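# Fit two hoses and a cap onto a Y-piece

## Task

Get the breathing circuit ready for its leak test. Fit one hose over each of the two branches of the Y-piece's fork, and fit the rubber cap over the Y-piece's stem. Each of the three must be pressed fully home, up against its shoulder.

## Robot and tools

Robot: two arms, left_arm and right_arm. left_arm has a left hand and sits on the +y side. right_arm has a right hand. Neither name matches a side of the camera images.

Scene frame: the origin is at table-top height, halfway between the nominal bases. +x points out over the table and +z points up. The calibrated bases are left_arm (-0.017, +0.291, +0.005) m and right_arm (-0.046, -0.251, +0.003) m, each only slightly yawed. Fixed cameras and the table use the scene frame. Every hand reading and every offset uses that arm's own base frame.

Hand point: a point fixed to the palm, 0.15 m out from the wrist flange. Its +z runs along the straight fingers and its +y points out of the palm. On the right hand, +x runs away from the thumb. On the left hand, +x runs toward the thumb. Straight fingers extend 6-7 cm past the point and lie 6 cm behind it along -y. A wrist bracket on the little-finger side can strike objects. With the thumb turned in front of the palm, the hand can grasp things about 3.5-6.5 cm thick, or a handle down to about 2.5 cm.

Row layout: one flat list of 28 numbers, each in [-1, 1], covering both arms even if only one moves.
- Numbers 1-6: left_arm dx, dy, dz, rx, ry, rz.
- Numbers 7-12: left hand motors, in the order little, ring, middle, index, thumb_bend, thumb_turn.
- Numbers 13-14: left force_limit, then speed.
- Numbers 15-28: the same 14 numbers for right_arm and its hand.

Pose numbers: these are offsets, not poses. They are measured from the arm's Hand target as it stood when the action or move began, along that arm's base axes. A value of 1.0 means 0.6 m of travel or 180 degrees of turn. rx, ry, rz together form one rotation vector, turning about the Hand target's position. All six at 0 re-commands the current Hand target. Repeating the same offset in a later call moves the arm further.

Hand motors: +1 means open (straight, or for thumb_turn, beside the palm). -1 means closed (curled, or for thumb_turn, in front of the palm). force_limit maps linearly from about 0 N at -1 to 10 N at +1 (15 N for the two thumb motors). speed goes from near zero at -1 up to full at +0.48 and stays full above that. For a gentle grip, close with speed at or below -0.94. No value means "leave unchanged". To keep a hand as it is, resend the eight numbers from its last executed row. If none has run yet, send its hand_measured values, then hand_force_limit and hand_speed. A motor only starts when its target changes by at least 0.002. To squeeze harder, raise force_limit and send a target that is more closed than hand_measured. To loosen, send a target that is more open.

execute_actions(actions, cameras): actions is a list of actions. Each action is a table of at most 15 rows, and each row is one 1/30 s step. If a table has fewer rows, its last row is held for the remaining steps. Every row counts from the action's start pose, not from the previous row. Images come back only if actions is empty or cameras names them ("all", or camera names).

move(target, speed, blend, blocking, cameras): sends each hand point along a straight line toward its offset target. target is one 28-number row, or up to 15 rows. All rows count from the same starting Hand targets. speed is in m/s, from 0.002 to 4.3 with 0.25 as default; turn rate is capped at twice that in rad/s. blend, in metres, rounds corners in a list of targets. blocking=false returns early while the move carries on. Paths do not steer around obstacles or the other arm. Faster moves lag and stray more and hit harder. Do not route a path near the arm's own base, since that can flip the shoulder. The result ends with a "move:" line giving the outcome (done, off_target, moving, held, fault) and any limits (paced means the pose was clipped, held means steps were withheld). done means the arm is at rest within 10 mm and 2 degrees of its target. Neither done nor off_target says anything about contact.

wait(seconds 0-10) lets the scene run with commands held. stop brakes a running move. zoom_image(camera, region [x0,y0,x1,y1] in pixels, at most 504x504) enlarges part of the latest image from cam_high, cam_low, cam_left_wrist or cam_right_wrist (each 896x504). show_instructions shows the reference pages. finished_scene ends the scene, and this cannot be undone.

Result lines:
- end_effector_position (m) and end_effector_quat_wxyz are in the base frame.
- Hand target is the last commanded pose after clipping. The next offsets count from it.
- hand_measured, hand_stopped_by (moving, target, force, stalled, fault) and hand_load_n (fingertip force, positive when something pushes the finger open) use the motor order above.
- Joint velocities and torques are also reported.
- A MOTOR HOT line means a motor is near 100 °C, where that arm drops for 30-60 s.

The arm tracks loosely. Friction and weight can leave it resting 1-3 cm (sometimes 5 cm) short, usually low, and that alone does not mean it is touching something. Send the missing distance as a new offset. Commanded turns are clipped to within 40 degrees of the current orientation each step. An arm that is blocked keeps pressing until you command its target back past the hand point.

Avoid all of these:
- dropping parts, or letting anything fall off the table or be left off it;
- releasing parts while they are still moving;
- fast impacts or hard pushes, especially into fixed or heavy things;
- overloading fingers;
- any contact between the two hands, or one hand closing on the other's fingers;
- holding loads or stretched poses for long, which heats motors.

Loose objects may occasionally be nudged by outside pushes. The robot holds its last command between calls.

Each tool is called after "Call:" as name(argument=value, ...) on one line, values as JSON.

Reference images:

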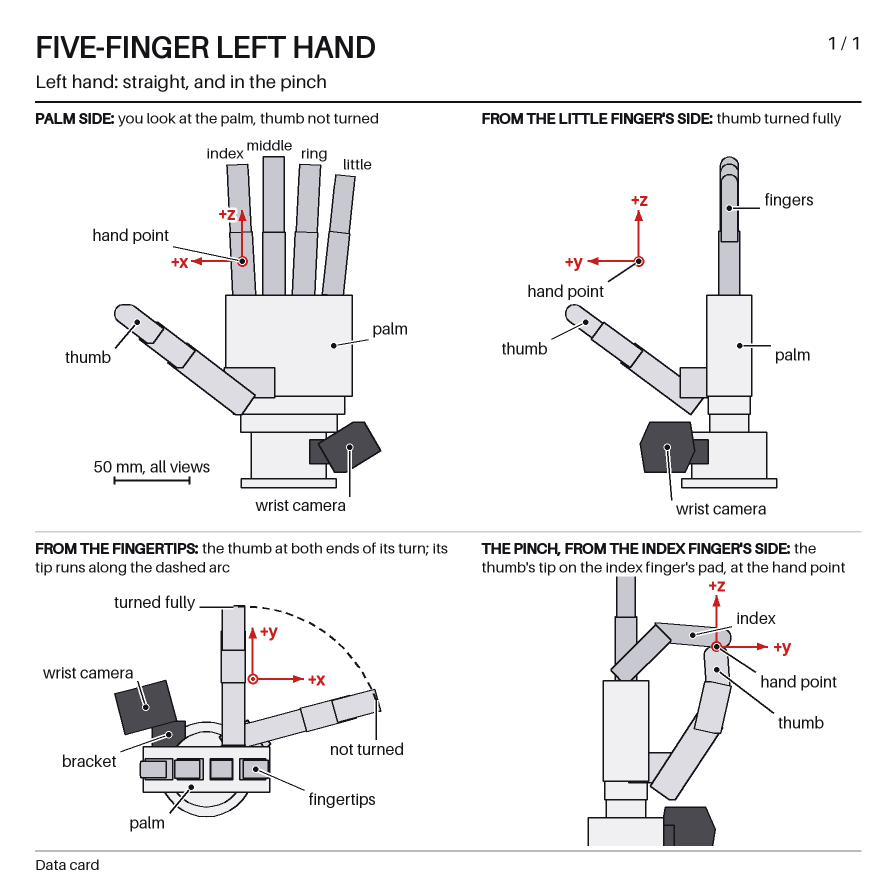

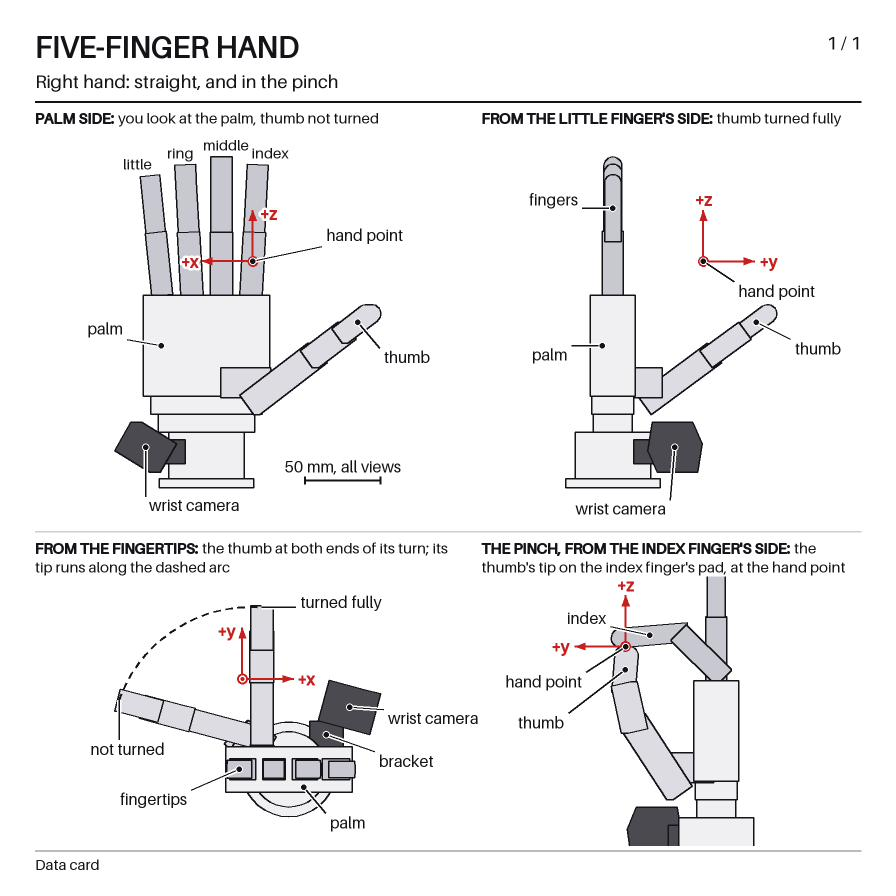

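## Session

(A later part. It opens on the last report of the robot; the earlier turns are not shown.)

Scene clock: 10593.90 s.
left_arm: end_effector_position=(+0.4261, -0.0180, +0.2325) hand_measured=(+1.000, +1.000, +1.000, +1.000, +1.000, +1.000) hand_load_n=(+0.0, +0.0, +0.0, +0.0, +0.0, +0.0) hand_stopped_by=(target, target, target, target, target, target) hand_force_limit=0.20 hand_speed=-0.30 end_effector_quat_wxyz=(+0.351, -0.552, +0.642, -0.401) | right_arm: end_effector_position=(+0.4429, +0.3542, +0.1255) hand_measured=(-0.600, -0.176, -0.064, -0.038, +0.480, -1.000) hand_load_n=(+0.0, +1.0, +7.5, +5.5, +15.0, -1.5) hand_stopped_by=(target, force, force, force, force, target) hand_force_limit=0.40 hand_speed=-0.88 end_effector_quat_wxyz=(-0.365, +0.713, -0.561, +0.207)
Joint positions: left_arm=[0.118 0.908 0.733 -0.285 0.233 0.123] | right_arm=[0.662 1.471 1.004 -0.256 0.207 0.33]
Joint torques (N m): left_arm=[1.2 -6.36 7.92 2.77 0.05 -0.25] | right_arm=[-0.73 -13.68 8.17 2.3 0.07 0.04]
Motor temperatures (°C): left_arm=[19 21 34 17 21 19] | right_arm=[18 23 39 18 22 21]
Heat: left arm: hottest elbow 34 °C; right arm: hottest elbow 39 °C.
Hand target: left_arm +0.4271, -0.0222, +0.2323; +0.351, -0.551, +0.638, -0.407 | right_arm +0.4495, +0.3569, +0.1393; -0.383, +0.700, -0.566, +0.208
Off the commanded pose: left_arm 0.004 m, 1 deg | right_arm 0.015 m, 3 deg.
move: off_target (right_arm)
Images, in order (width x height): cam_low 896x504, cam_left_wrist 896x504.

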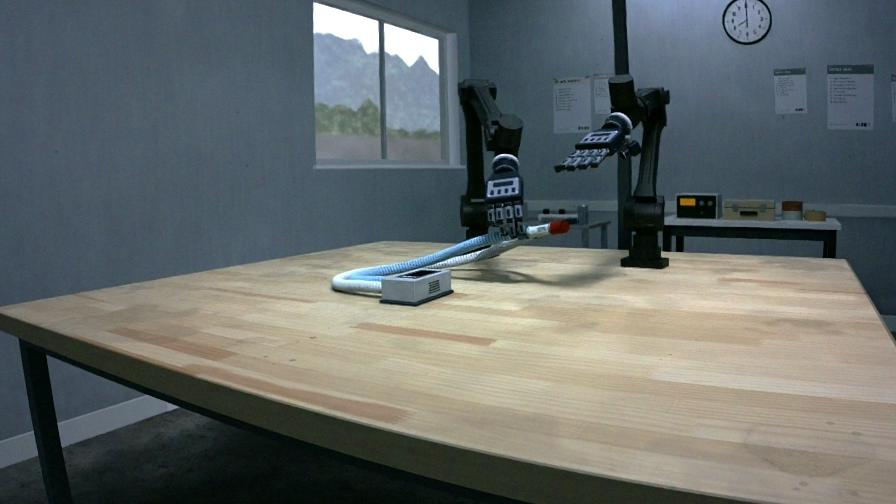

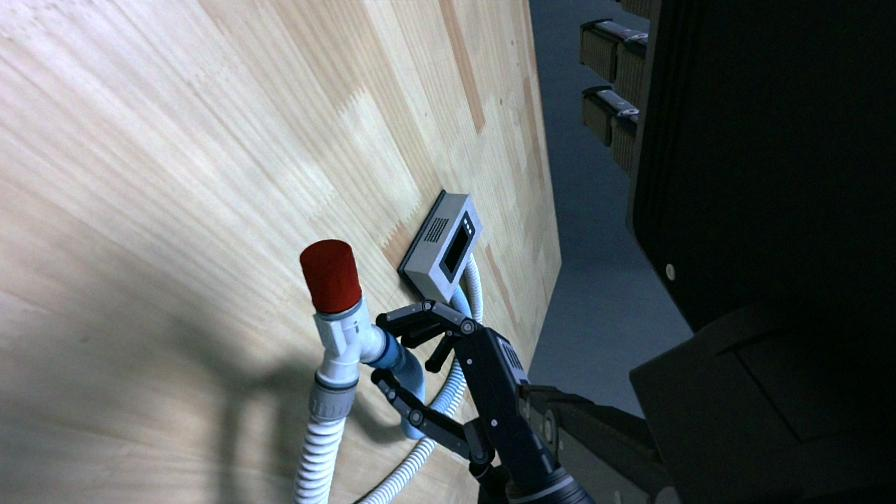

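Call:
move(target=[[0.0,0,0,0,0,0,1,1,1,1,1,1,0.2,-0.3,0.0,0.0,0,0,0,0.0,-0.6,-0.6,-0.6,-0.7,-0.35,-1,0.4,-0.88],[0.0,0,0,0,0,0,1,1,1,1,1,1,0.2,-0.3,0.0,0.0,0,-0.035,-0.0165,0.045,-0.6,-0.6,-0.6,-0.7,-0.35,-1,0.4,-0.88]], speed=0.06, cameras=["cam_low","cam_left_wrist","cam_right_wrist"])

Call:
zoom_image(camera="cam_left_wrist", region=[260, 200, 460, 420])

Call:
zoom_image(camera="cam_low", region=[510, 200, 590, 255])

Scene clock: 10641.90 s.
left_arm: end_effector_position=(+0.4261, -0.0180, +0.2325) hand_measured=(+1.000, +1.000, +1.000, +1.000, +1.000, +1.000) hand_load_n=(+0.0, +0.0, +0.0, -0.5, +0.0, +0.0) hand_stopped_by=(target, target, target, target, target, target) hand_force_limit=0.20 hand_speed=-0.30 end_effector_quat_wxyz=(+0.351, -0.552, +0.642, -0.401) | right_arm: end_effector_position=(+0.4395, +0.3492, +0.1215) hand_measured=(-0.600, -0.176, -0.064, -0.046, +0.480, -1.000) hand_load_n=(+0.0, +0.5, +6.5, +8.5, +15.5, -2.0) hand_stopped_by=(target, force, force, force, force, target) hand_force_limit=0.40 hand_speed=-0.88 end_effector_quat_wxyz=(-0.354, +0.758, -0.501, +0.222)
Joint positions: left_arm=[0.118 0.908 0.733 -0.285 0.233 0.123] | right_arm=[0.662 1.471 1.004 -0.256 0.179 0.177]
Joint torques (N m): left_arm=[1.14 -6.12 7.9 2.65 0.04 -0.31] | right_arm=[0.44 -14.1 9.5 2.21 -0.03 -0.23]
Heat: left arm: hottest elbow 36 °C; right arm: hottest elbow 36 °C.
Hand target: left_arm +0.4271, -0.0222, +0.2323; +0.351, -0.551, +0.638, -0.407 | right_arm +0.4495, +0.3569, +0.1393; -0.372, +0.752, -0.493, +0.229
Off the commanded pose: left_arm 0.004 m, 1 deg | right_arm 0.022 m, 3 deg.
move: off_target (right_arm)
Images, in order (width x height): cam_low 896x504, cam_left_wrist 896x504, cam_right_wrist 896x504.

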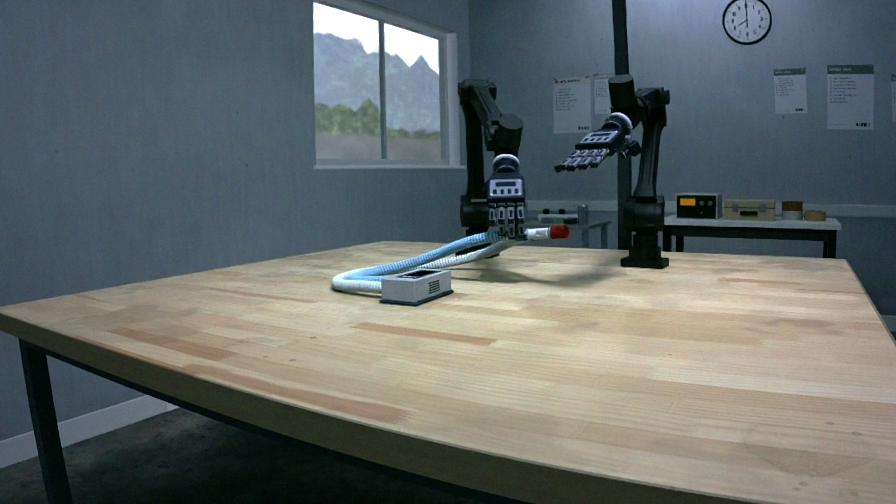

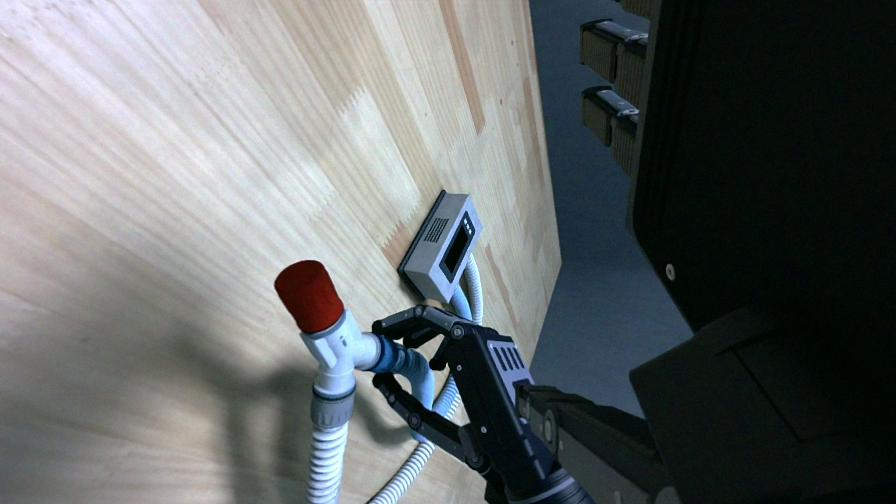

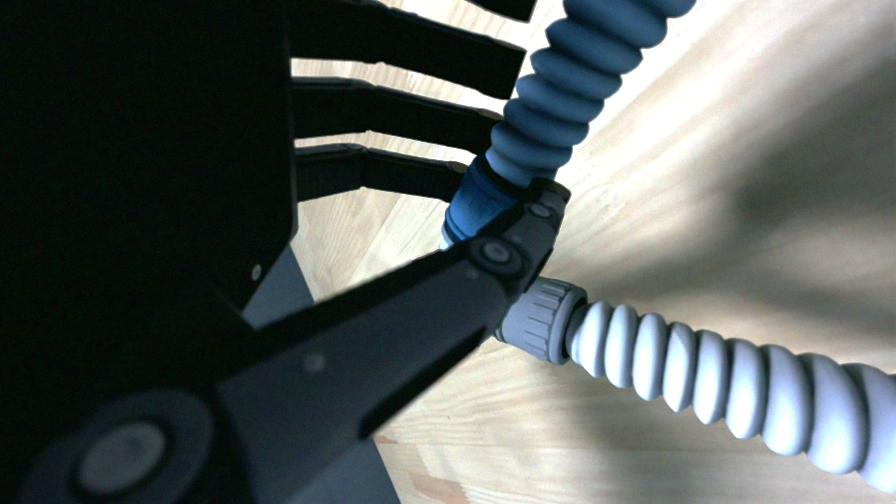

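Scaled by 2.291 from the camera's 896x504 image, which has a finer 1280x720 frame.

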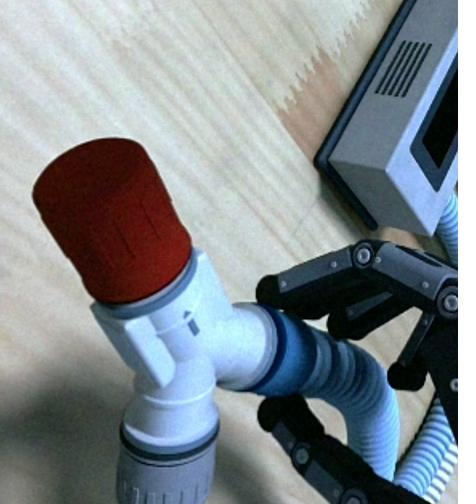

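Scaled by 6.300 from the camera's 896x504 image, which has a finer 1280x720 frame.

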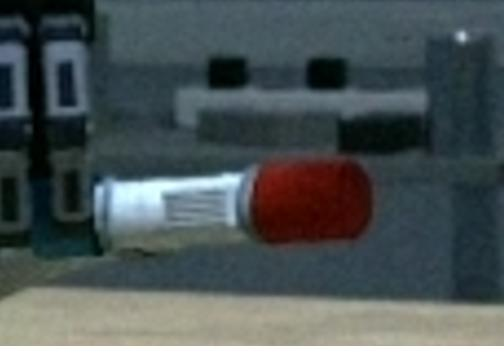

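Call:
move(target=[[0.038,0.087,0.03,0,0,0,1,1,1,1,1,1,0.2,-0.3,0.0,0.0,0,0,0,0.0,-0.6,-0.6,-0.6,-0.7,-0.35,-1,0.4,-0.88],[0.038,0.087,0.03,-0.504,-0.0127,0.0736,1,1,1,1,1,1,0.2,-0.3,0.0,0.0,0,0,0,0.0,-0.6,-0.6,-0.6,-0.7,-0.35,-1,0.4,-0.88],[0.0465,0.0037,-0.104,-0.504,-0.0127,0.0736,1,1,1,1,1,1,0.2,-0.3,0.0,0.0,0,0,0,0.0,-0.6,-0.6,-0.6,-0.7,-0.35,-1,0.4,-0.88],[0.0458,-0.1145,-0.1197,-0.504,-0.0127,0.0736,1,1,1,1,1,1,0.2,-0.3,0.0,0.0,0,0,0,0.0,-0.6,-0.6,-0.6,-0.7,-0.35,-1,0.4,-0.88]], speed=[0.25,0.25,0.2,0.1], cameras=["cam_low","cam_high"])

Call:
zoom_image(camera="cam_low", region=[490, 190, 650, 290])

Call:
zoom_image(camera="cam_high", region=[420, 120, 560, 230])

Scene clock: 10672.80 s.
left_arm: end_effector_position=(+0.4585, -0.0870, +0.1607) hand_measured=(+1.000, +1.000, +1.000, +1.000, +1.000, +1.000) hand_load_n=(+0.0, +0.0, +0.0, +0.0, +0.0, +0.0) hand_stopped_by=(target, target, target, target, target, target) hand_force_limit=0.20 hand_speed=-0.30 end_effector_quat_wxyz=(+0.090, +0.695, -0.091, +0.708) | right_arm: end_effector_position=(+0.4395, +0.3492, +0.1215) hand_measured=(-0.600, -0.176, -0.064, -0.046, +0.480, -1.000) hand_load_n=(+0.0, +0.5, +6.5, +8.5, +15.5, -1.5) hand_stopped_by=(target, force, force, force, force, target) hand_force_limit=0.40 hand_speed=-0.88 end_effector_quat_wxyz=(-0.354, +0.758, -0.500, +0.222)
Joint positions: left_arm=[0.073 1.687 0.327 1.379 0.33 -1.573] | right_arm=[0.662 1.471 1.004 -0.256 0.178 0.177]
Joint torques (N m): left_arm=[0.97 -8.82 2.26 2.91 -0.07 -0.18] | right_arm=[0.21 -13.74 9.48 2.21 -0.03 -0.24]
Heat: left arm: hottest elbow 36 °C; right arm: hottest elbow 37 °C.
Hand target: left_arm +0.4546, -0.0910, +0.1605; +0.093, +0.692, -0.092, +0.710 | right_arm +0.4495, +0.3569, +0.1393; -0.372, +0.752, -0.493, +0.229
Off the commanded pose: left_arm 0.006 m, 1 deg | right_arm 0.022 m, 3 deg.
move: off_target (right_arm)
Images, in order (width x height): cam_high 896x504, cam_low 896x504.

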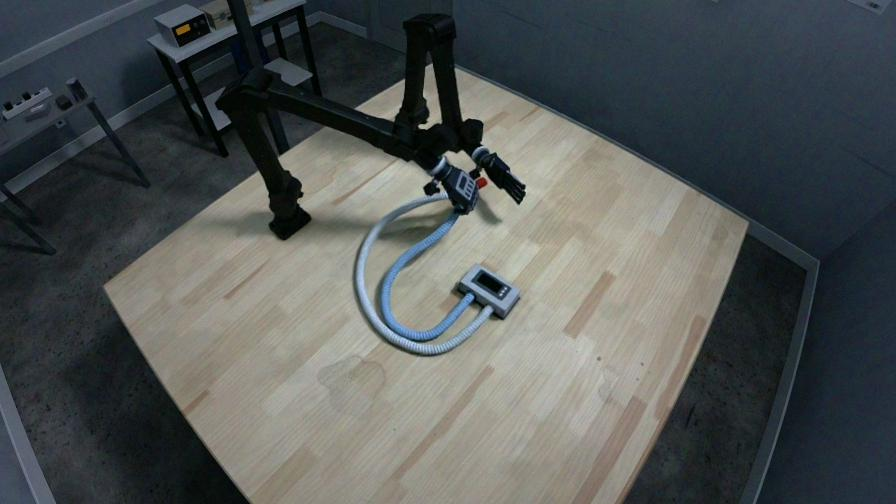

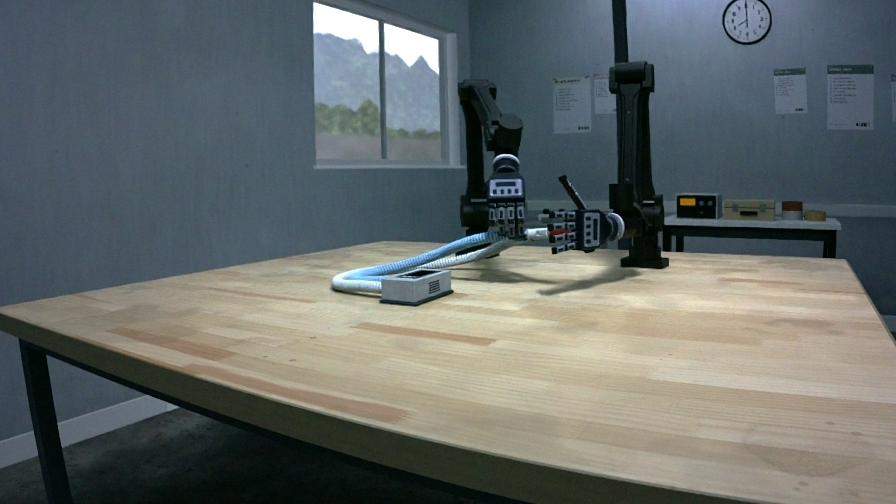

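Scaled by 3.150 from the camera's 896x504 image, which has a finer 1280x720 frame.

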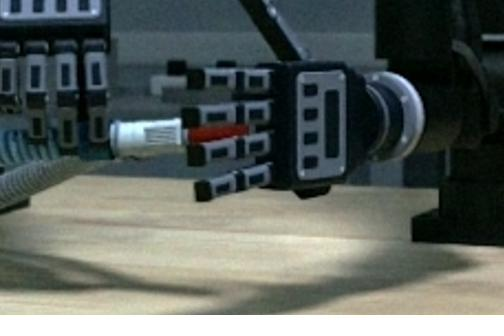

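Scaled by 3.600 from the camera's 896x504 image, which has a finer 1280x720 frame.

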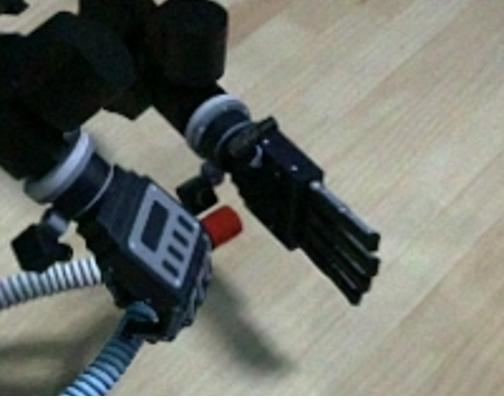

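Call:
move(target=[-0.008,-0.083,-0.003,0,0,0,1,1,1,1,1,1,0.2,-0.3,0.0,0.02,0.01,0,0,0.0,-0.6,-0.6,-0.6,-0.7,-0.35,-1,0.4,-0.88], speed=0.07, cameras=["cam_low","cam_right_wrist","cam_high"])

Call:
zoom_image(camera="cam_low", region=[490, 210, 610, 280])

Call:
zoom_image(camera="cam_high", region=[420, 120, 560, 230])

Scene clock: 10678.63 s.
left_arm: end_effector_position=(+0.4570, -0.1291, +0.1578) hand_measured=(+1.000, +1.000, +1.000, +1.000, +1.000, +1.000) hand_load_n=(+0.0, +0.0, +0.0, +0.0, +0.0, +0.0) hand_stopped_by=(target, target, target, target, target, target) hand_force_limit=0.20 hand_speed=-0.30 end_effector_quat_wxyz=(+0.083, +0.697, -0.082, +0.707) | right_arm: end_effector_position=(+0.4377, +0.3480, +0.1199) hand_measured=(-0.600, -0.176, -0.064, -0.046, +0.480, -1.000) hand_load_n=(+0.0, +1.0, +6.5, +7.0, +16.0, -3.0) hand_stopped_by=(target, force, force, force, force, target) hand_force_limit=0.40 hand_speed=-0.88 end_effector_quat_wxyz=(-0.347, +0.761, -0.499, +0.229)
Joint positions: left_arm=[-0.089 1.694 0.317 1.392 0.145 -1.573] | right_arm=[0.669 1.471 1.004 -0.265 0.198 0.172]
Joint torques (N m): left_arm=[-0.15 -9.52 2.25 3.11 0.21 -0.17] | right_arm=[1.03 -13.33 11.43 1.74 -0.18 -0.06]
Heat: left arm: hottest elbow 36 °C; right arm: hottest elbow 37 °C.
Hand target: left_arm +0.4498, -0.1408, +0.1588; +0.093, +0.692, -0.092, +0.710 | right_arm +0.4495, +0.3690, +0.1453; -0.372, +0.752, -0.493, +0.229
Off the commanded pose: left_arm 0.014 m, 2 deg | right_arm 0.035 m, 3 deg.
move: off_target (left_arm, right_arm)
Images, in order (width x height): cam_high 896x504, cam_low 896x504, cam_right_wrist 896x504.

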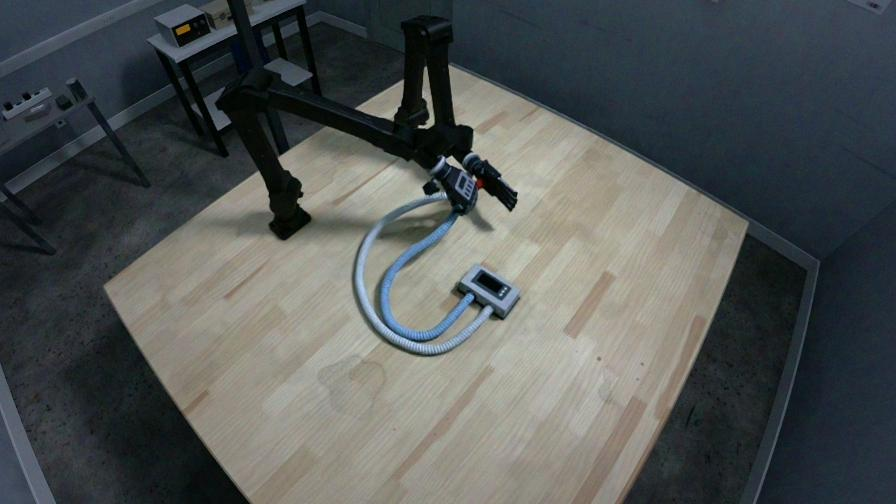

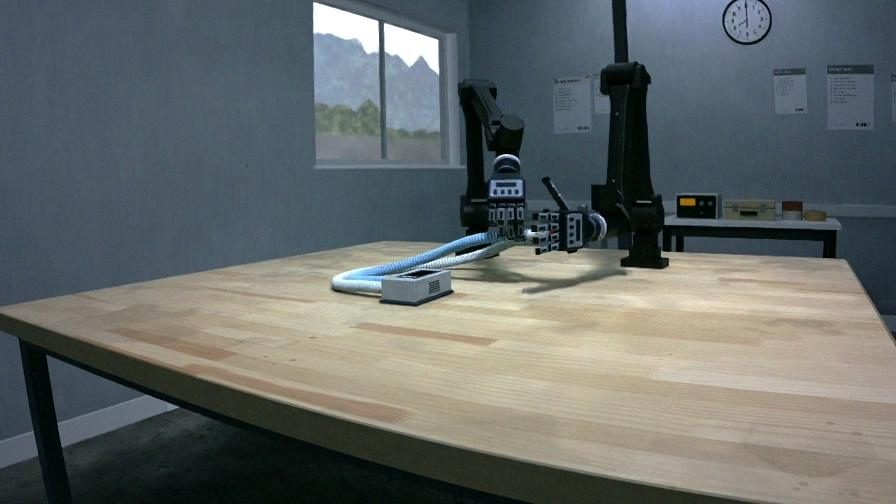

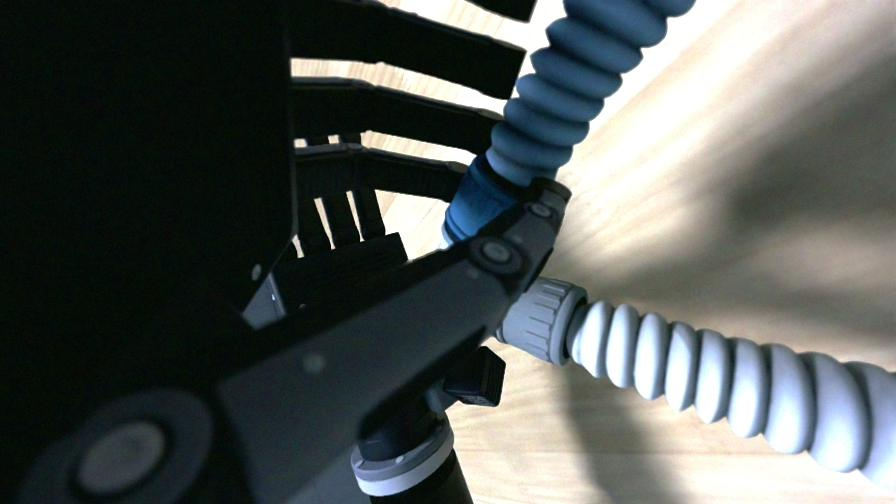

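Scaled by 4.200 from the camera's 896x504 image, which has a finer 1280x720 frame.

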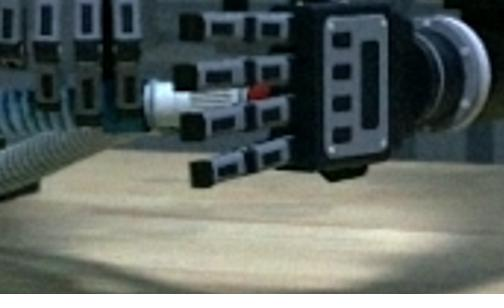

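Scaled by 3.600 from the camera's 896x504 image, which has a finer 1280x720 frame.

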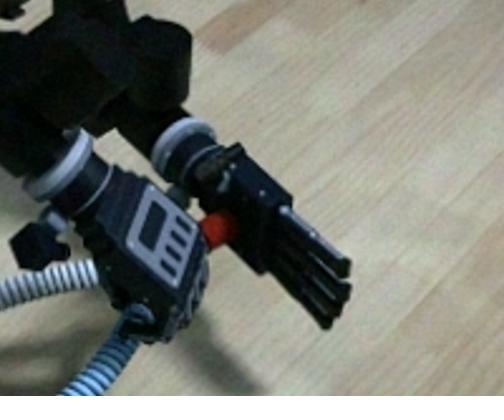

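Call:
move(target=[-0.002,-0.033,0,0,0,0,1,1,1,1,1,1,0.2,-0.3,0,0.017,0.008,0,0,0,-0.6,-0.6,-0.6,-0.7,-0.35,-1,0.4,-0.88], speed=0.1, cameras=["cam_low"])

Scene clock: 10701.83 s.
left_arm: end_effector_position=(+0.4585, -0.1379, +0.1553) hand_measured=(+1.000, +1.000, +1.000, +1.000, +1.000, +1.000) hand_load_n=(+0.0, +0.0, +0.0, +0.0, +0.0, +0.0) hand_stopped_by=(target, target, target, target, target, target) hand_force_limit=0.20 hand_speed=-0.30 end_effector_quat_wxyz=(+0.073, +0.700, -0.071, +0.707) | right_arm: end_effector_position=(+0.4359, +0.3397, +0.1151) hand_measured=(-0.600, -0.176, -0.064, -0.046, +0.480, -1.000) hand_load_n=(+0.0, +1.5, +6.0, +4.5, +17.0, -5.5) hand_stopped_by=(target, force, force, force, force, target) hand_force_limit=0.40 hand_speed=-0.88 end_effector_quat_wxyz=(-0.329, +0.766, -0.500, +0.237)
Joint positions: left_arm=[-0.139 1.7 0.317 1.392 0.065 -1.572] | right_arm=[0.669 1.471 1.004 -0.292 0.222 0.16]
Joint torques (N m): left_arm=[-1.67 -10.4 2.55 2.91 0.67 -0.14] | right_arm=[2.61 -12.75 12.92 1.91 -0.71 0.15]
Heat: left arm: hottest elbow 34 °C; right arm: hottest elbow 38 °C.
Hand target: left_arm +0.4487, -0.1605, +0.1587; +0.093, +0.692, -0.092, +0.710 | right_arm +0.4495, +0.3792, +0.1501; -0.372, +0.752, -0.493, +0.229
Off the commanded pose: left_arm 0.025 m, 4 deg | right_arm 0.054 m, 5 deg.
move: off_target (left_arm, right_arm)
Images, in order (width x height): cam_low 896x504.

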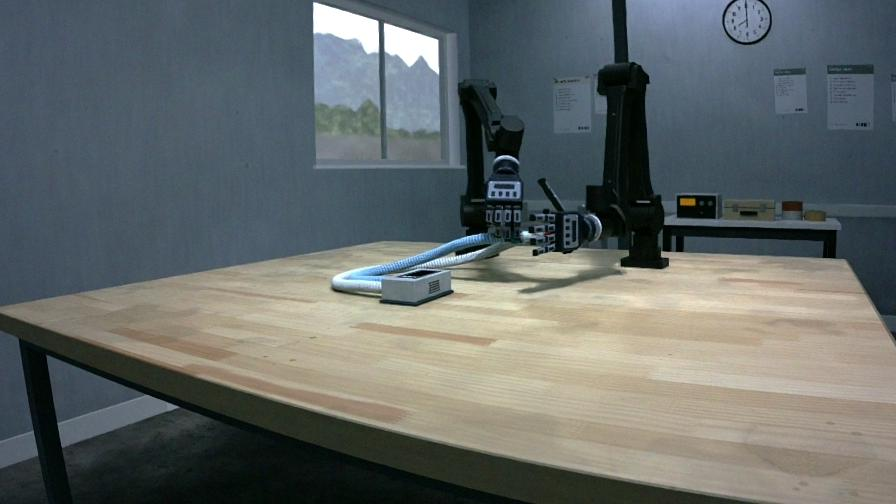

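Call:
move(target=[-0.002,-0.025,0,0,0,0,1,1,1,1,1,1,0.2,-0.3,0,0.025,0.01,0,0,0,-0.6,-0.6,-0.6,-0.7,-0.35,-1,0.4,-0.88], speed=0.1)

Call:
zoom_image(camera="cam_low", region=[480, 200, 600, 270])

Scene clock: 10706.37 s.
left_arm: end_effector_position=(+0.4590, -0.1445, +0.1545) hand_measured=(+1.000, +1.000, +1.000, +1.000, +1.000, +1.000) hand_load_n=(+0.0, +0.0, +0.0, +0.0, +0.0, +0.0) hand_stopped_by=(target, target, target, target, target, target) hand_force_limit=0.20 hand_speed=-0.30 end_effector_quat_wxyz=(+0.063, +0.701, -0.065, +0.707) | right_arm: end_effector_position=(+0.4367, +0.3336, +0.1166) hand_measured=(-0.600, -0.176, -0.064, -0.048, +0.480, -1.000) hand_load_n=(+0.0, +1.5, +6.0, +3.0, +17.5, -8.0) hand_stopped_by=(target, force, force, force, force, target) hand_force_limit=0.40 hand_speed=-0.88 end_effector_quat_wxyz=(-0.313, +0.770, -0.499, +0.246)
Joint positions: left_arm=[-0.176 1.701 0.317 1.392 0.005 -1.567] | right_arm=[0.67 1.471 1.019 -0.329 0.247 0.147]
Joint torques (N m): left_arm=[-2.67 -10.34 2.74 2.84 1.04 -0.17] | right_arm=[4.6 -12.1 14.22 2.43 -1.02 0.41]
Heat: left arm: hottest elbow 34 °C; right arm: hottest elbow 39 °C.
Hand target: left_arm +0.4475, -0.1755, +0.1588; +0.093, +0.692, -0.092, +0.710 | right_arm +0.4496, +0.3941, +0.1561; -0.372, +0.752, -0.493, +0.229
Off the commanded pose: left_arm 0.033 m, 5 deg | right_arm 0.073 m, 7 deg.
move: off_target (left_arm, right_arm)

Scaled by 4.200 from the camera's 896x504 image, which has a finer 1280x720 frame.
This view is cut from an older image: the scene may have changed since it was taken.

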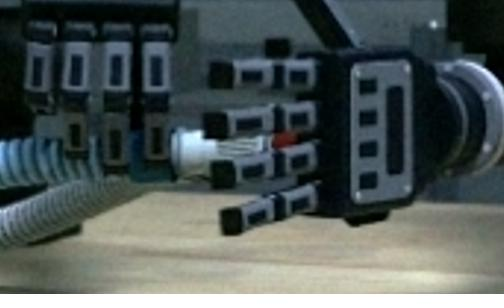

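Call:
move(target=[-0.002,-0.02,0,0,0,0,1,1,1,1,1,1,0.2,-0.3,0,0.02,0.01,-0.01,0,0.02,-0.6,-0.6,-0.6,-0.7,-0.35,-1,0.4,-0.88], speed=0.1, cameras=["cam_low"])

Call:
zoom_image(camera="cam_low", region=[480, 200, 600, 270])

Scene clock: 10711.50 s.
left_arm: end_effector_position=(+0.4595, -0.1482, +0.1536) hand_measured=(+1.000, +1.000, +1.000, +1.000, +1.000, +1.000) hand_load_n=(+0.0, +0.0, +0.0, +0.0, +0.0, +0.0) hand_stopped_by=(target, target, target, target, target, target) hand_force_limit=0.20 hand_speed=-0.30 end_effector_quat_wxyz=(+0.055, +0.703, -0.058, +0.707) | right_arm: end_effector_position=(+0.4389, +0.3319, +0.1221) hand_measured=(-0.600, -0.176, -0.064, -0.048, +0.480, -1.000) hand_load_n=(+0.5, +1.5, +6.5, +3.0, +17.5, -9.0) hand_stopped_by=(target, force, force, force, force, target) hand_force_limit=0.40 hand_speed=-0.88 end_effector_quat_wxyz=(-0.296, +0.793, -0.469, +0.252)
Joint positions: left_arm=[-0.203 1.703 0.317 1.392 -0.043 -1.566] | right_arm=[0.671 1.479 1.056 -0.378 0.24 0.07]
Joint torques (N m): left_arm=[-4.31 -9.82 2.85 2.67 1.32 -0.21] | right_arm=[4.84 -11.46 14.57 2.77 -1.79 0.73]
Heat: left arm: hottest elbow 34 °C; right arm: hottest elbow 39 °C.
Hand target: left_arm +0.4463, -0.1876, +0.1588; +0.093, +0.692, -0.092, +0.710 | right_arm +0.4495, +0.4061, +0.1622; -0.367, +0.773, -0.465, +0.225
Off the commanded pose: left_arm 0.042 m, 6 deg | right_arm 0.085 m, 9 deg.
move: off_target (left_arm, right_arm)
Images, in order (width x height): cam_low 896x504.

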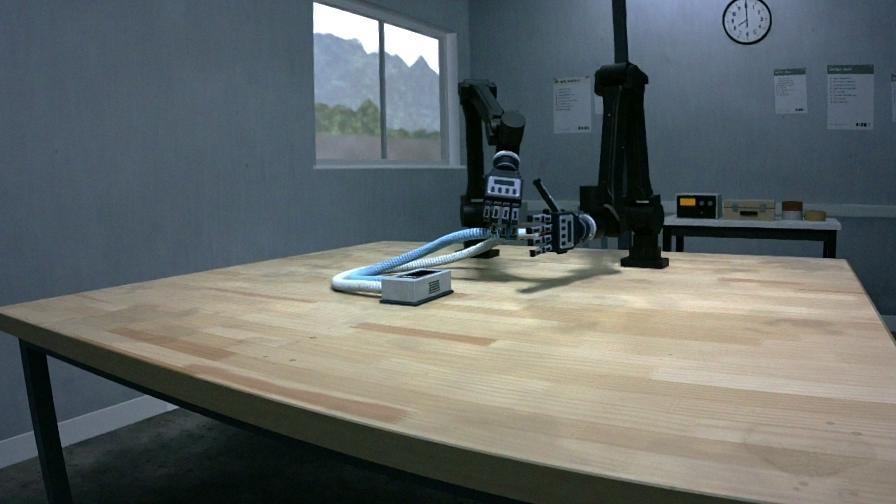

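Scaled by 4.200 from the camera's 896x504 image, which has a finer 1280x720 frame.

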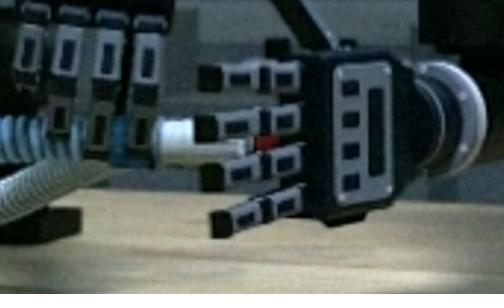

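Call:
move(target=[[0,0,0,0,0,0,1,1,1,1,1,1,0.2,-0.3,0,0,0.005,0.0,0,-0.06,-0.6,-0.6,-0.6,-0.7,-0.35,-1,0.4,-0.88],[0,0,0,0,0,0,1,1,1,1,1,1,0.2,-0.3,0,0,0.005,0.0,0,0.04,-0.6,-0.6,-0.6,-0.7,-0.35,-1,0.4,-0.88]], speed=0.18)

Scene clock: 10717.63 s.
left_arm: end_effector_position=(+0.4569, -0.1506, +0.1514) hand_measured=(+1.000, +1.000, +1.000, +1.000, +1.000, +1.000) hand_load_n=(+0.0, +0.0, +0.0, +0.0, +0.0, +0.0) hand_stopped_by=(target, target, target, target, target, target) hand_force_limit=0.20 hand_speed=-0.30 end_effector_quat_wxyz=(+0.056, +0.705, -0.060, +0.705) | right_arm: end_effector_position=(+0.4359, +0.3329, +0.1212) hand_measured=(-0.600, -0.176, -0.064, -0.046, +0.480, -1.000) hand_load_n=(+0.5, +0.5, +5.5, +9.0, +17.0, -3.5) hand_stopped_by=(target, force, force, force, force, target) hand_force_limit=0.40 hand_speed=-0.88 end_effector_quat_wxyz=(-0.302, +0.824, -0.426, +0.222)
Joint positions: left_arm=[-0.21 1.703 0.312 1.392 -0.045 -1.565] | right_arm=[0.645 1.485 1.069 -0.396 0.128 -0.023]
Joint torques (N m): left_arm=[-3.84 -9.76 3.34 2.78 1.36 -0.18] | right_arm=[4.25 -12.69 14.11 3.48 -2.18 0.57]
Heat: left arm: hottest elbow 33 °C; right arm: hottest elbow 40 °C.
Hand target: left_arm +0.4462, -0.1876, +0.1587; +0.093, +0.692, -0.093, +0.710 | right_arm +0.4496, +0.4061, +0.1652; -0.381, +0.801, -0.416, +0.202
Off the commanded pose: left_arm 0.039 m, 6 deg | right_arm 0.086 m, 10 deg.
move: off_target (left_arm, right_arm)

Call:
move(target=[[0,0,0,0,0,0,1,1,1,1,1,1,0.2,-0.3,0,0,0,0.0,0,-0.08,-0.6,-0.6,-0.6,-0.7,-0.35,-1,0.4,-0.88],[0,0,0,0,0,0,1,1,1,1,1,1,0.2,-0.3,0,0,0,0.0,0,0.02,-0.6,-0.6,-0.6,-0.7,-0.35,-1,0.4,-0.88],[0,0,0,0,0,0,1,1,1,1,1,1,0.2,-0.3,0,0,0,0.0,0,-0.06,-0.6,-0.6,-0.6,-0.7,-0.35,-1,0.4,-0.88]], speed=0.18, cameras=["cam_low"])

Call:
zoom_image(camera="cam_low", region=[480, 200, 600, 270])

Scene clock: 10727.40 s.
left_arm: end_effector_position=(+0.4561, -0.1536, +0.1512) hand_measured=(+1.000, +1.000, +1.000, +1.000, +1.000, +1.000) hand_load_n=(+0.5, +0.5, +0.0, +0.0, +0.0, +0.0) hand_stopped_by=(target, target, target, target, target, target) hand_force_limit=0.20 hand_speed=-0.30 end_effector_quat_wxyz=(+0.056, +0.704, -0.062, +0.705) | right_arm: end_effector_position=(+0.4367, +0.3314, +0.1192) hand_measured=(-0.600, -0.176, -0.064, -0.048, +0.480, -1.000) hand_load_n=(+0.0, +2.5, +6.5, +0.0, +18.5, -12.0) hand_stopped_by=(target, force, force, force, force, target) hand_force_limit=0.40 hand_speed=-0.88 end_effector_quat_wxyz=(-0.280, +0.792, -0.477, +0.259)
Joint positions: left_arm=[-0.219 1.703 0.312 1.392 -0.051 -1.562] | right_arm=[0.685 1.49 1.069 -0.41 0.28 0.088]
Joint torques (N m): left_arm=[-3.25 -9.93 3.32 2.91 1.51 -0.24] | right_arm=[4.54 -12.22 14.37 2.96 -1.23 0.98]
Heat: left arm: hottest elbow 33 °C; right arm: hottest elbow 40 °C.
Hand target: left_arm +0.4462, -0.1875, +0.1587; +0.093, +0.692, -0.092, +0.710 | right_arm +0.4495, +0.4063, +0.1653; -0.360, +0.758, -0.489, +0.237
Off the commanded pose: left_arm 0.036 m, 6 deg | right_arm 0.089 m, 10 deg.
move: off_target (left_arm, right_arm)
Images, in order (width x height): cam_low 896x504.

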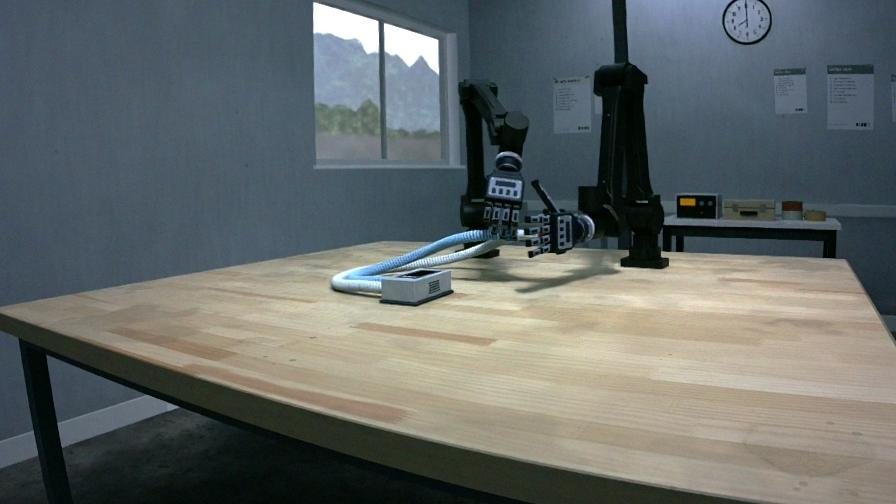

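Scaled by 4.200 from the camera's 896x504 image, which has a finer 1280x720 frame.

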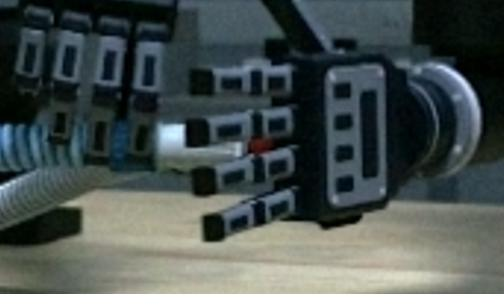

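Call:
move(target=[[0,0,0,0,0,0,1,1,1,1,1,1,0.2,-0.3,0,0,0,0.0,0,0.08,-0.6,-0.6,-0.6,-0.7,-0.35,-1,0.4,-0.88],[0,0.02,0,0,0,0,1,1,1,1,1,1,0.2,-0.3,0,-0.01,-0.005,0.0,0,0.03,-0.6,-0.6,-0.6,-0.7,-0.35,-1,0.4,-0.88]], speed=0.18)

Scene clock: 10733.20 s.
left_arm: end_effector_position=(+0.4551, -0.1526, +0.1511) hand_measured=(+1.000, +1.000, +1.000, +1.000, +1.000, +1.000) hand_load_n=(+0.0, +0.0, +0.0, +0.0, +0.0, +0.0) hand_stopped_by=(target, target, target, target, target, target) hand_force_limit=0.20 hand_speed=-0.30 end_effector_quat_wxyz=(+0.064, +0.704, -0.070, +0.704) | right_arm: end_effector_position=(+0.4391, +0.3337, +0.1201) hand_measured=(-0.600, -0.176, -0.064, -0.046, +0.480, -1.000) hand_load_n=(+0.0, +0.0, +6.5, +4.0, +17.0, -7.0) hand_stopped_by=(target, force, force, force, force, target) hand_force_limit=0.40 hand_speed=-0.88 end_effector_quat_wxyz=(-0.297, +0.809, -0.450, +0.235)
Joint positions: left_arm=[-0.2 1.703 0.312 1.392 -0.01 -1.562] | right_arm=[0.657 1.49 1.069 -0.389 0.184 0.028]
Joint torques (N m): left_arm=[-1.14 -10.05 2.86 3.02 1.49 -0.23] | right_arm=[4.89 -12.63 13.18 3.19 -1.23 0.73]
Heat: left arm: hottest elbow 33 °C; right arm: hottest elbow 40 °C.
Hand target: left_arm +0.4462, -0.1756, +0.1587; +0.093, +0.692, -0.093, +0.710 | right_arm +0.4496, +0.4002, +0.1622; -0.371, +0.780, -0.453, +0.220
Off the commanded pose: left_arm 0.026 m, 4 deg | right_arm 0.079 m, 9 deg.
move: off_target (left_arm, right_arm)

Call:
move(target=[[0,0.04,0,0,0,0,1,1,1,1,1,1,0.2,-0.3,0,-0.025,-0.012,0.0,0,0,-0.6,-0.6,-0.6,-0.7,-0.35,-1,0.4,-0.88],[0,0.075,0,0,0,0,1,1,1,1,1,1,0.2,-0.3,0,-0.05,-0.025,0.0,0,0,-0.6,-0.6,-0.6,-0.7,-0.35,-1,0.4,-0.88]], speed=0.1)

Scene clock: 10739.90 s.
left_arm: end_effector_position=(+0.4526, -0.1307, +0.1570) hand_measured=(+1.000, +1.000, +1.000, +1.000, +1.000, +1.000) hand_load_n=(+0.0, +0.0, -0.5, +0.0, +0.0, +0.0) hand_stopped_by=(target, target, target, target, target, target) hand_force_limit=0.20 hand_speed=-0.30 end_effector_quat_wxyz=(+0.086, +0.693, -0.094, +0.709) | right_arm: end_effector_position=(+0.4444, +0.3538, +0.1309) hand_measured=(-0.600, -0.176, -0.064, -0.046, +0.480, -1.000) hand_load_n=(+0.0, +0.5, +7.0, +7.0, +15.0, -1.5) hand_stopped_by=(target, force, force, force, force, target) hand_force_limit=0.40 hand_speed=-0.88 end_effector_quat_wxyz=(-0.340, +0.797, -0.447, +0.222)
Joint positions: left_arm=[-0.081 1.701 0.312 1.411 0.175 -1.562] | right_arm=[0.658 1.49 1.069 -0.321 0.13 0.052]
Joint torques (N m): left_arm=[2.49 -10.29 1.65 2.81 0.37 -0.28] | right_arm=[0.38 -14.1 8.66 2.97 -0.29 0.26]
Heat: left arm: hottest elbow 33 °C; right arm: hottest elbow 40 °C.
Hand target: left_arm +0.4462, -0.1306, +0.1587; +0.093, +0.692, -0.092, +0.710 | right_arm +0.4495, +0.3703, +0.1472; -0.371, +0.780, -0.453, +0.219
Off the commanded pose: left_arm 0.007 m, 1 deg | right_arm 0.024 m, 4 deg.
move: off_target (right_arm)

Call:
move(target=[[0,0.09,0,0,0,0,1,1,1,1,1,1,0.2,-0.3,0,0,0,0,0,0,-0.6,-0.6,-0.6,-0.7,-0.35,-1,0.4,-0.88],[0,0.12,0.16,0,0,0,1,1,1,1,1,1,0.2,-0.3,0,0,0,0,0,0,-0.6,-0.6,-0.6,-0.7,-0.35,-1,0.4,-0.88],[0,0.13,0.16,0.504,0.03,-0.091,1,1,1,1,1,1,0.2,-0.3,0,0,0,0,0,0,-0.6,-0.6,-0.6,-0.7,-0.35,-1,0.4,-0.88],[-0.032,0.181,0.125,0.504,0.03,-0.091,1,1,1,1,1,1,0.2,-0.3,0,0,0,0,0,0,-0.6,-0.6,-0.6,-0.7,-0.35,-1,0.4,-0.88]], speed=0.25, cameras=["cam_left_wrist","cam_low"])

Call:
zoom_image(camera="cam_left_wrist", region=[280, 220, 440, 420])

Scene clock: 10756.43 s.
left_arm: end_effector_position=(+0.4247, -0.0263, +0.2291) hand_measured=(+1.000, +1.000, +1.000, +1.000, +1.000, +1.000) hand_load_n=(+0.0, +0.0, +0.0, +0.0, -0.5, +0.0) hand_stopped_by=(target, target, target, target, target, target) hand_force_limit=0.20 hand_speed=-0.30 end_effector_quat_wxyz=(+0.320, -0.570, +0.653, -0.382) | right_arm: end_effector_position=(+0.4466, +0.3598, +0.1349) hand_measured=(-0.600, -0.176, -0.064, -0.046, +0.480, -1.000) hand_load_n=(+0.0, +0.0, +7.0, +7.0, +15.0, -0.5) hand_stopped_by=(target, force, force, force, force, target) hand_force_limit=0.40 hand_speed=-0.88 end_effector_quat_wxyz=(-0.353, +0.788, -0.455, +0.218)
Joint positions: left_arm=[0.092 0.942 0.783 -0.382 0.214 0.106] | right_arm=[0.66 1.49 1.069 -0.3 0.125 0.081]
Joint torques (N m): left_arm=[3.08 -6.18 8.44 2.59 0.22 -0.05] | right_arm=[0.85 -14.33 8.77 2.33 -0.04 -0.07]
Heat: left arm: hottest elbow 33 °C; right arm: hottest elbow 38 °C.
Hand target: left_arm +0.4270, -0.0219, +0.2338; +0.331, -0.563, +0.652, -0.385 | right_arm +0.4495, +0.3702, +0.1472; -0.371, +0.780, -0.453, +0.219
Off the commanded pose: left_arm 0.007 m, 2 deg | right_arm 0.016 m, 2 deg.
move: off_target (right_arm)
Images, in order (width x height): cam_low 896x504, cam_left_wrist 896x504.

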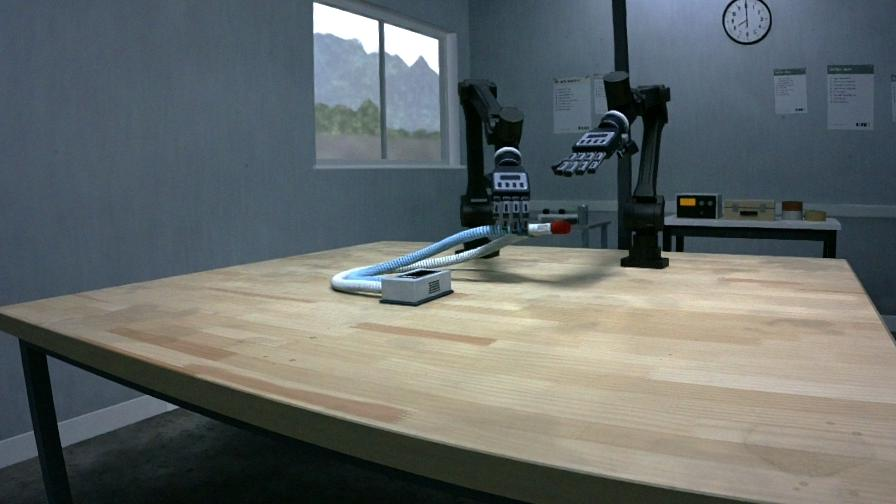

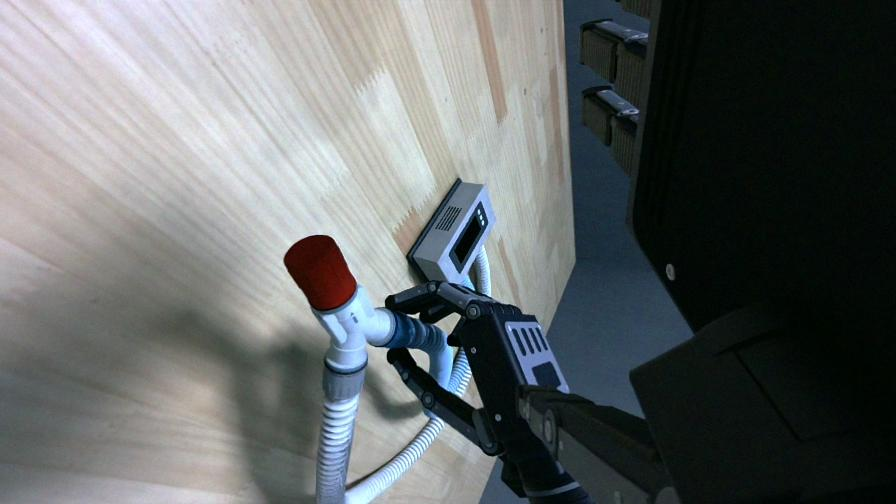

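Scaled by 2.520 from the camera's 896x504 image, which has a finer 1280x720 frame.

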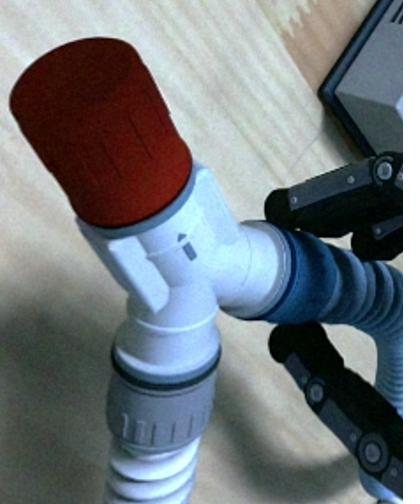

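Call:
zoom_image(camera="cam_left_wrist", region=[290, 270, 380, 330])

Call:
zoom_image(camera="cam_left_wrist", region=[310, 300, 420, 410])

Call:
zoom_image(camera="cam_low", region=[510, 210, 580, 250])

Scaled by 5.600 from the camera's 896x504 image, which has a finer 1280x720 frame.

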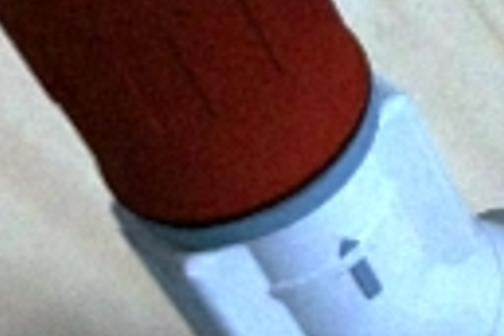

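Scaled by 4.582 from the camera's 896x504 image, which has a finer 1280x720 frame.

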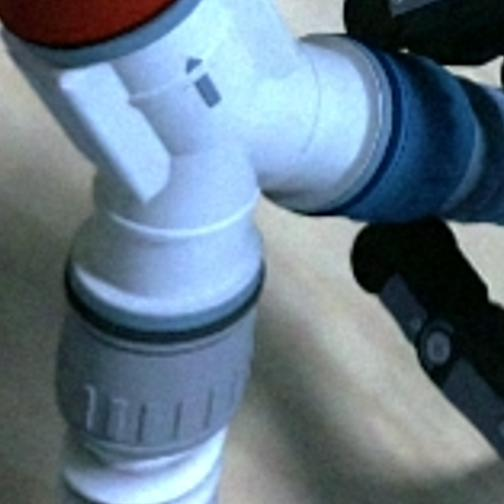

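Scaled by 7.200 from the camera's 896x504 image, which has a finer 1280x720 frame.

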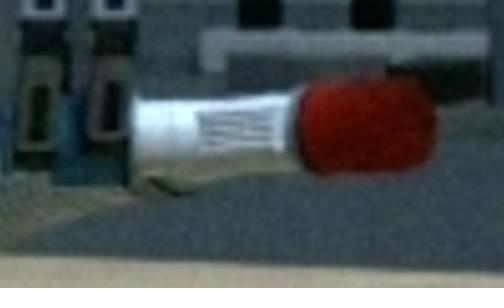

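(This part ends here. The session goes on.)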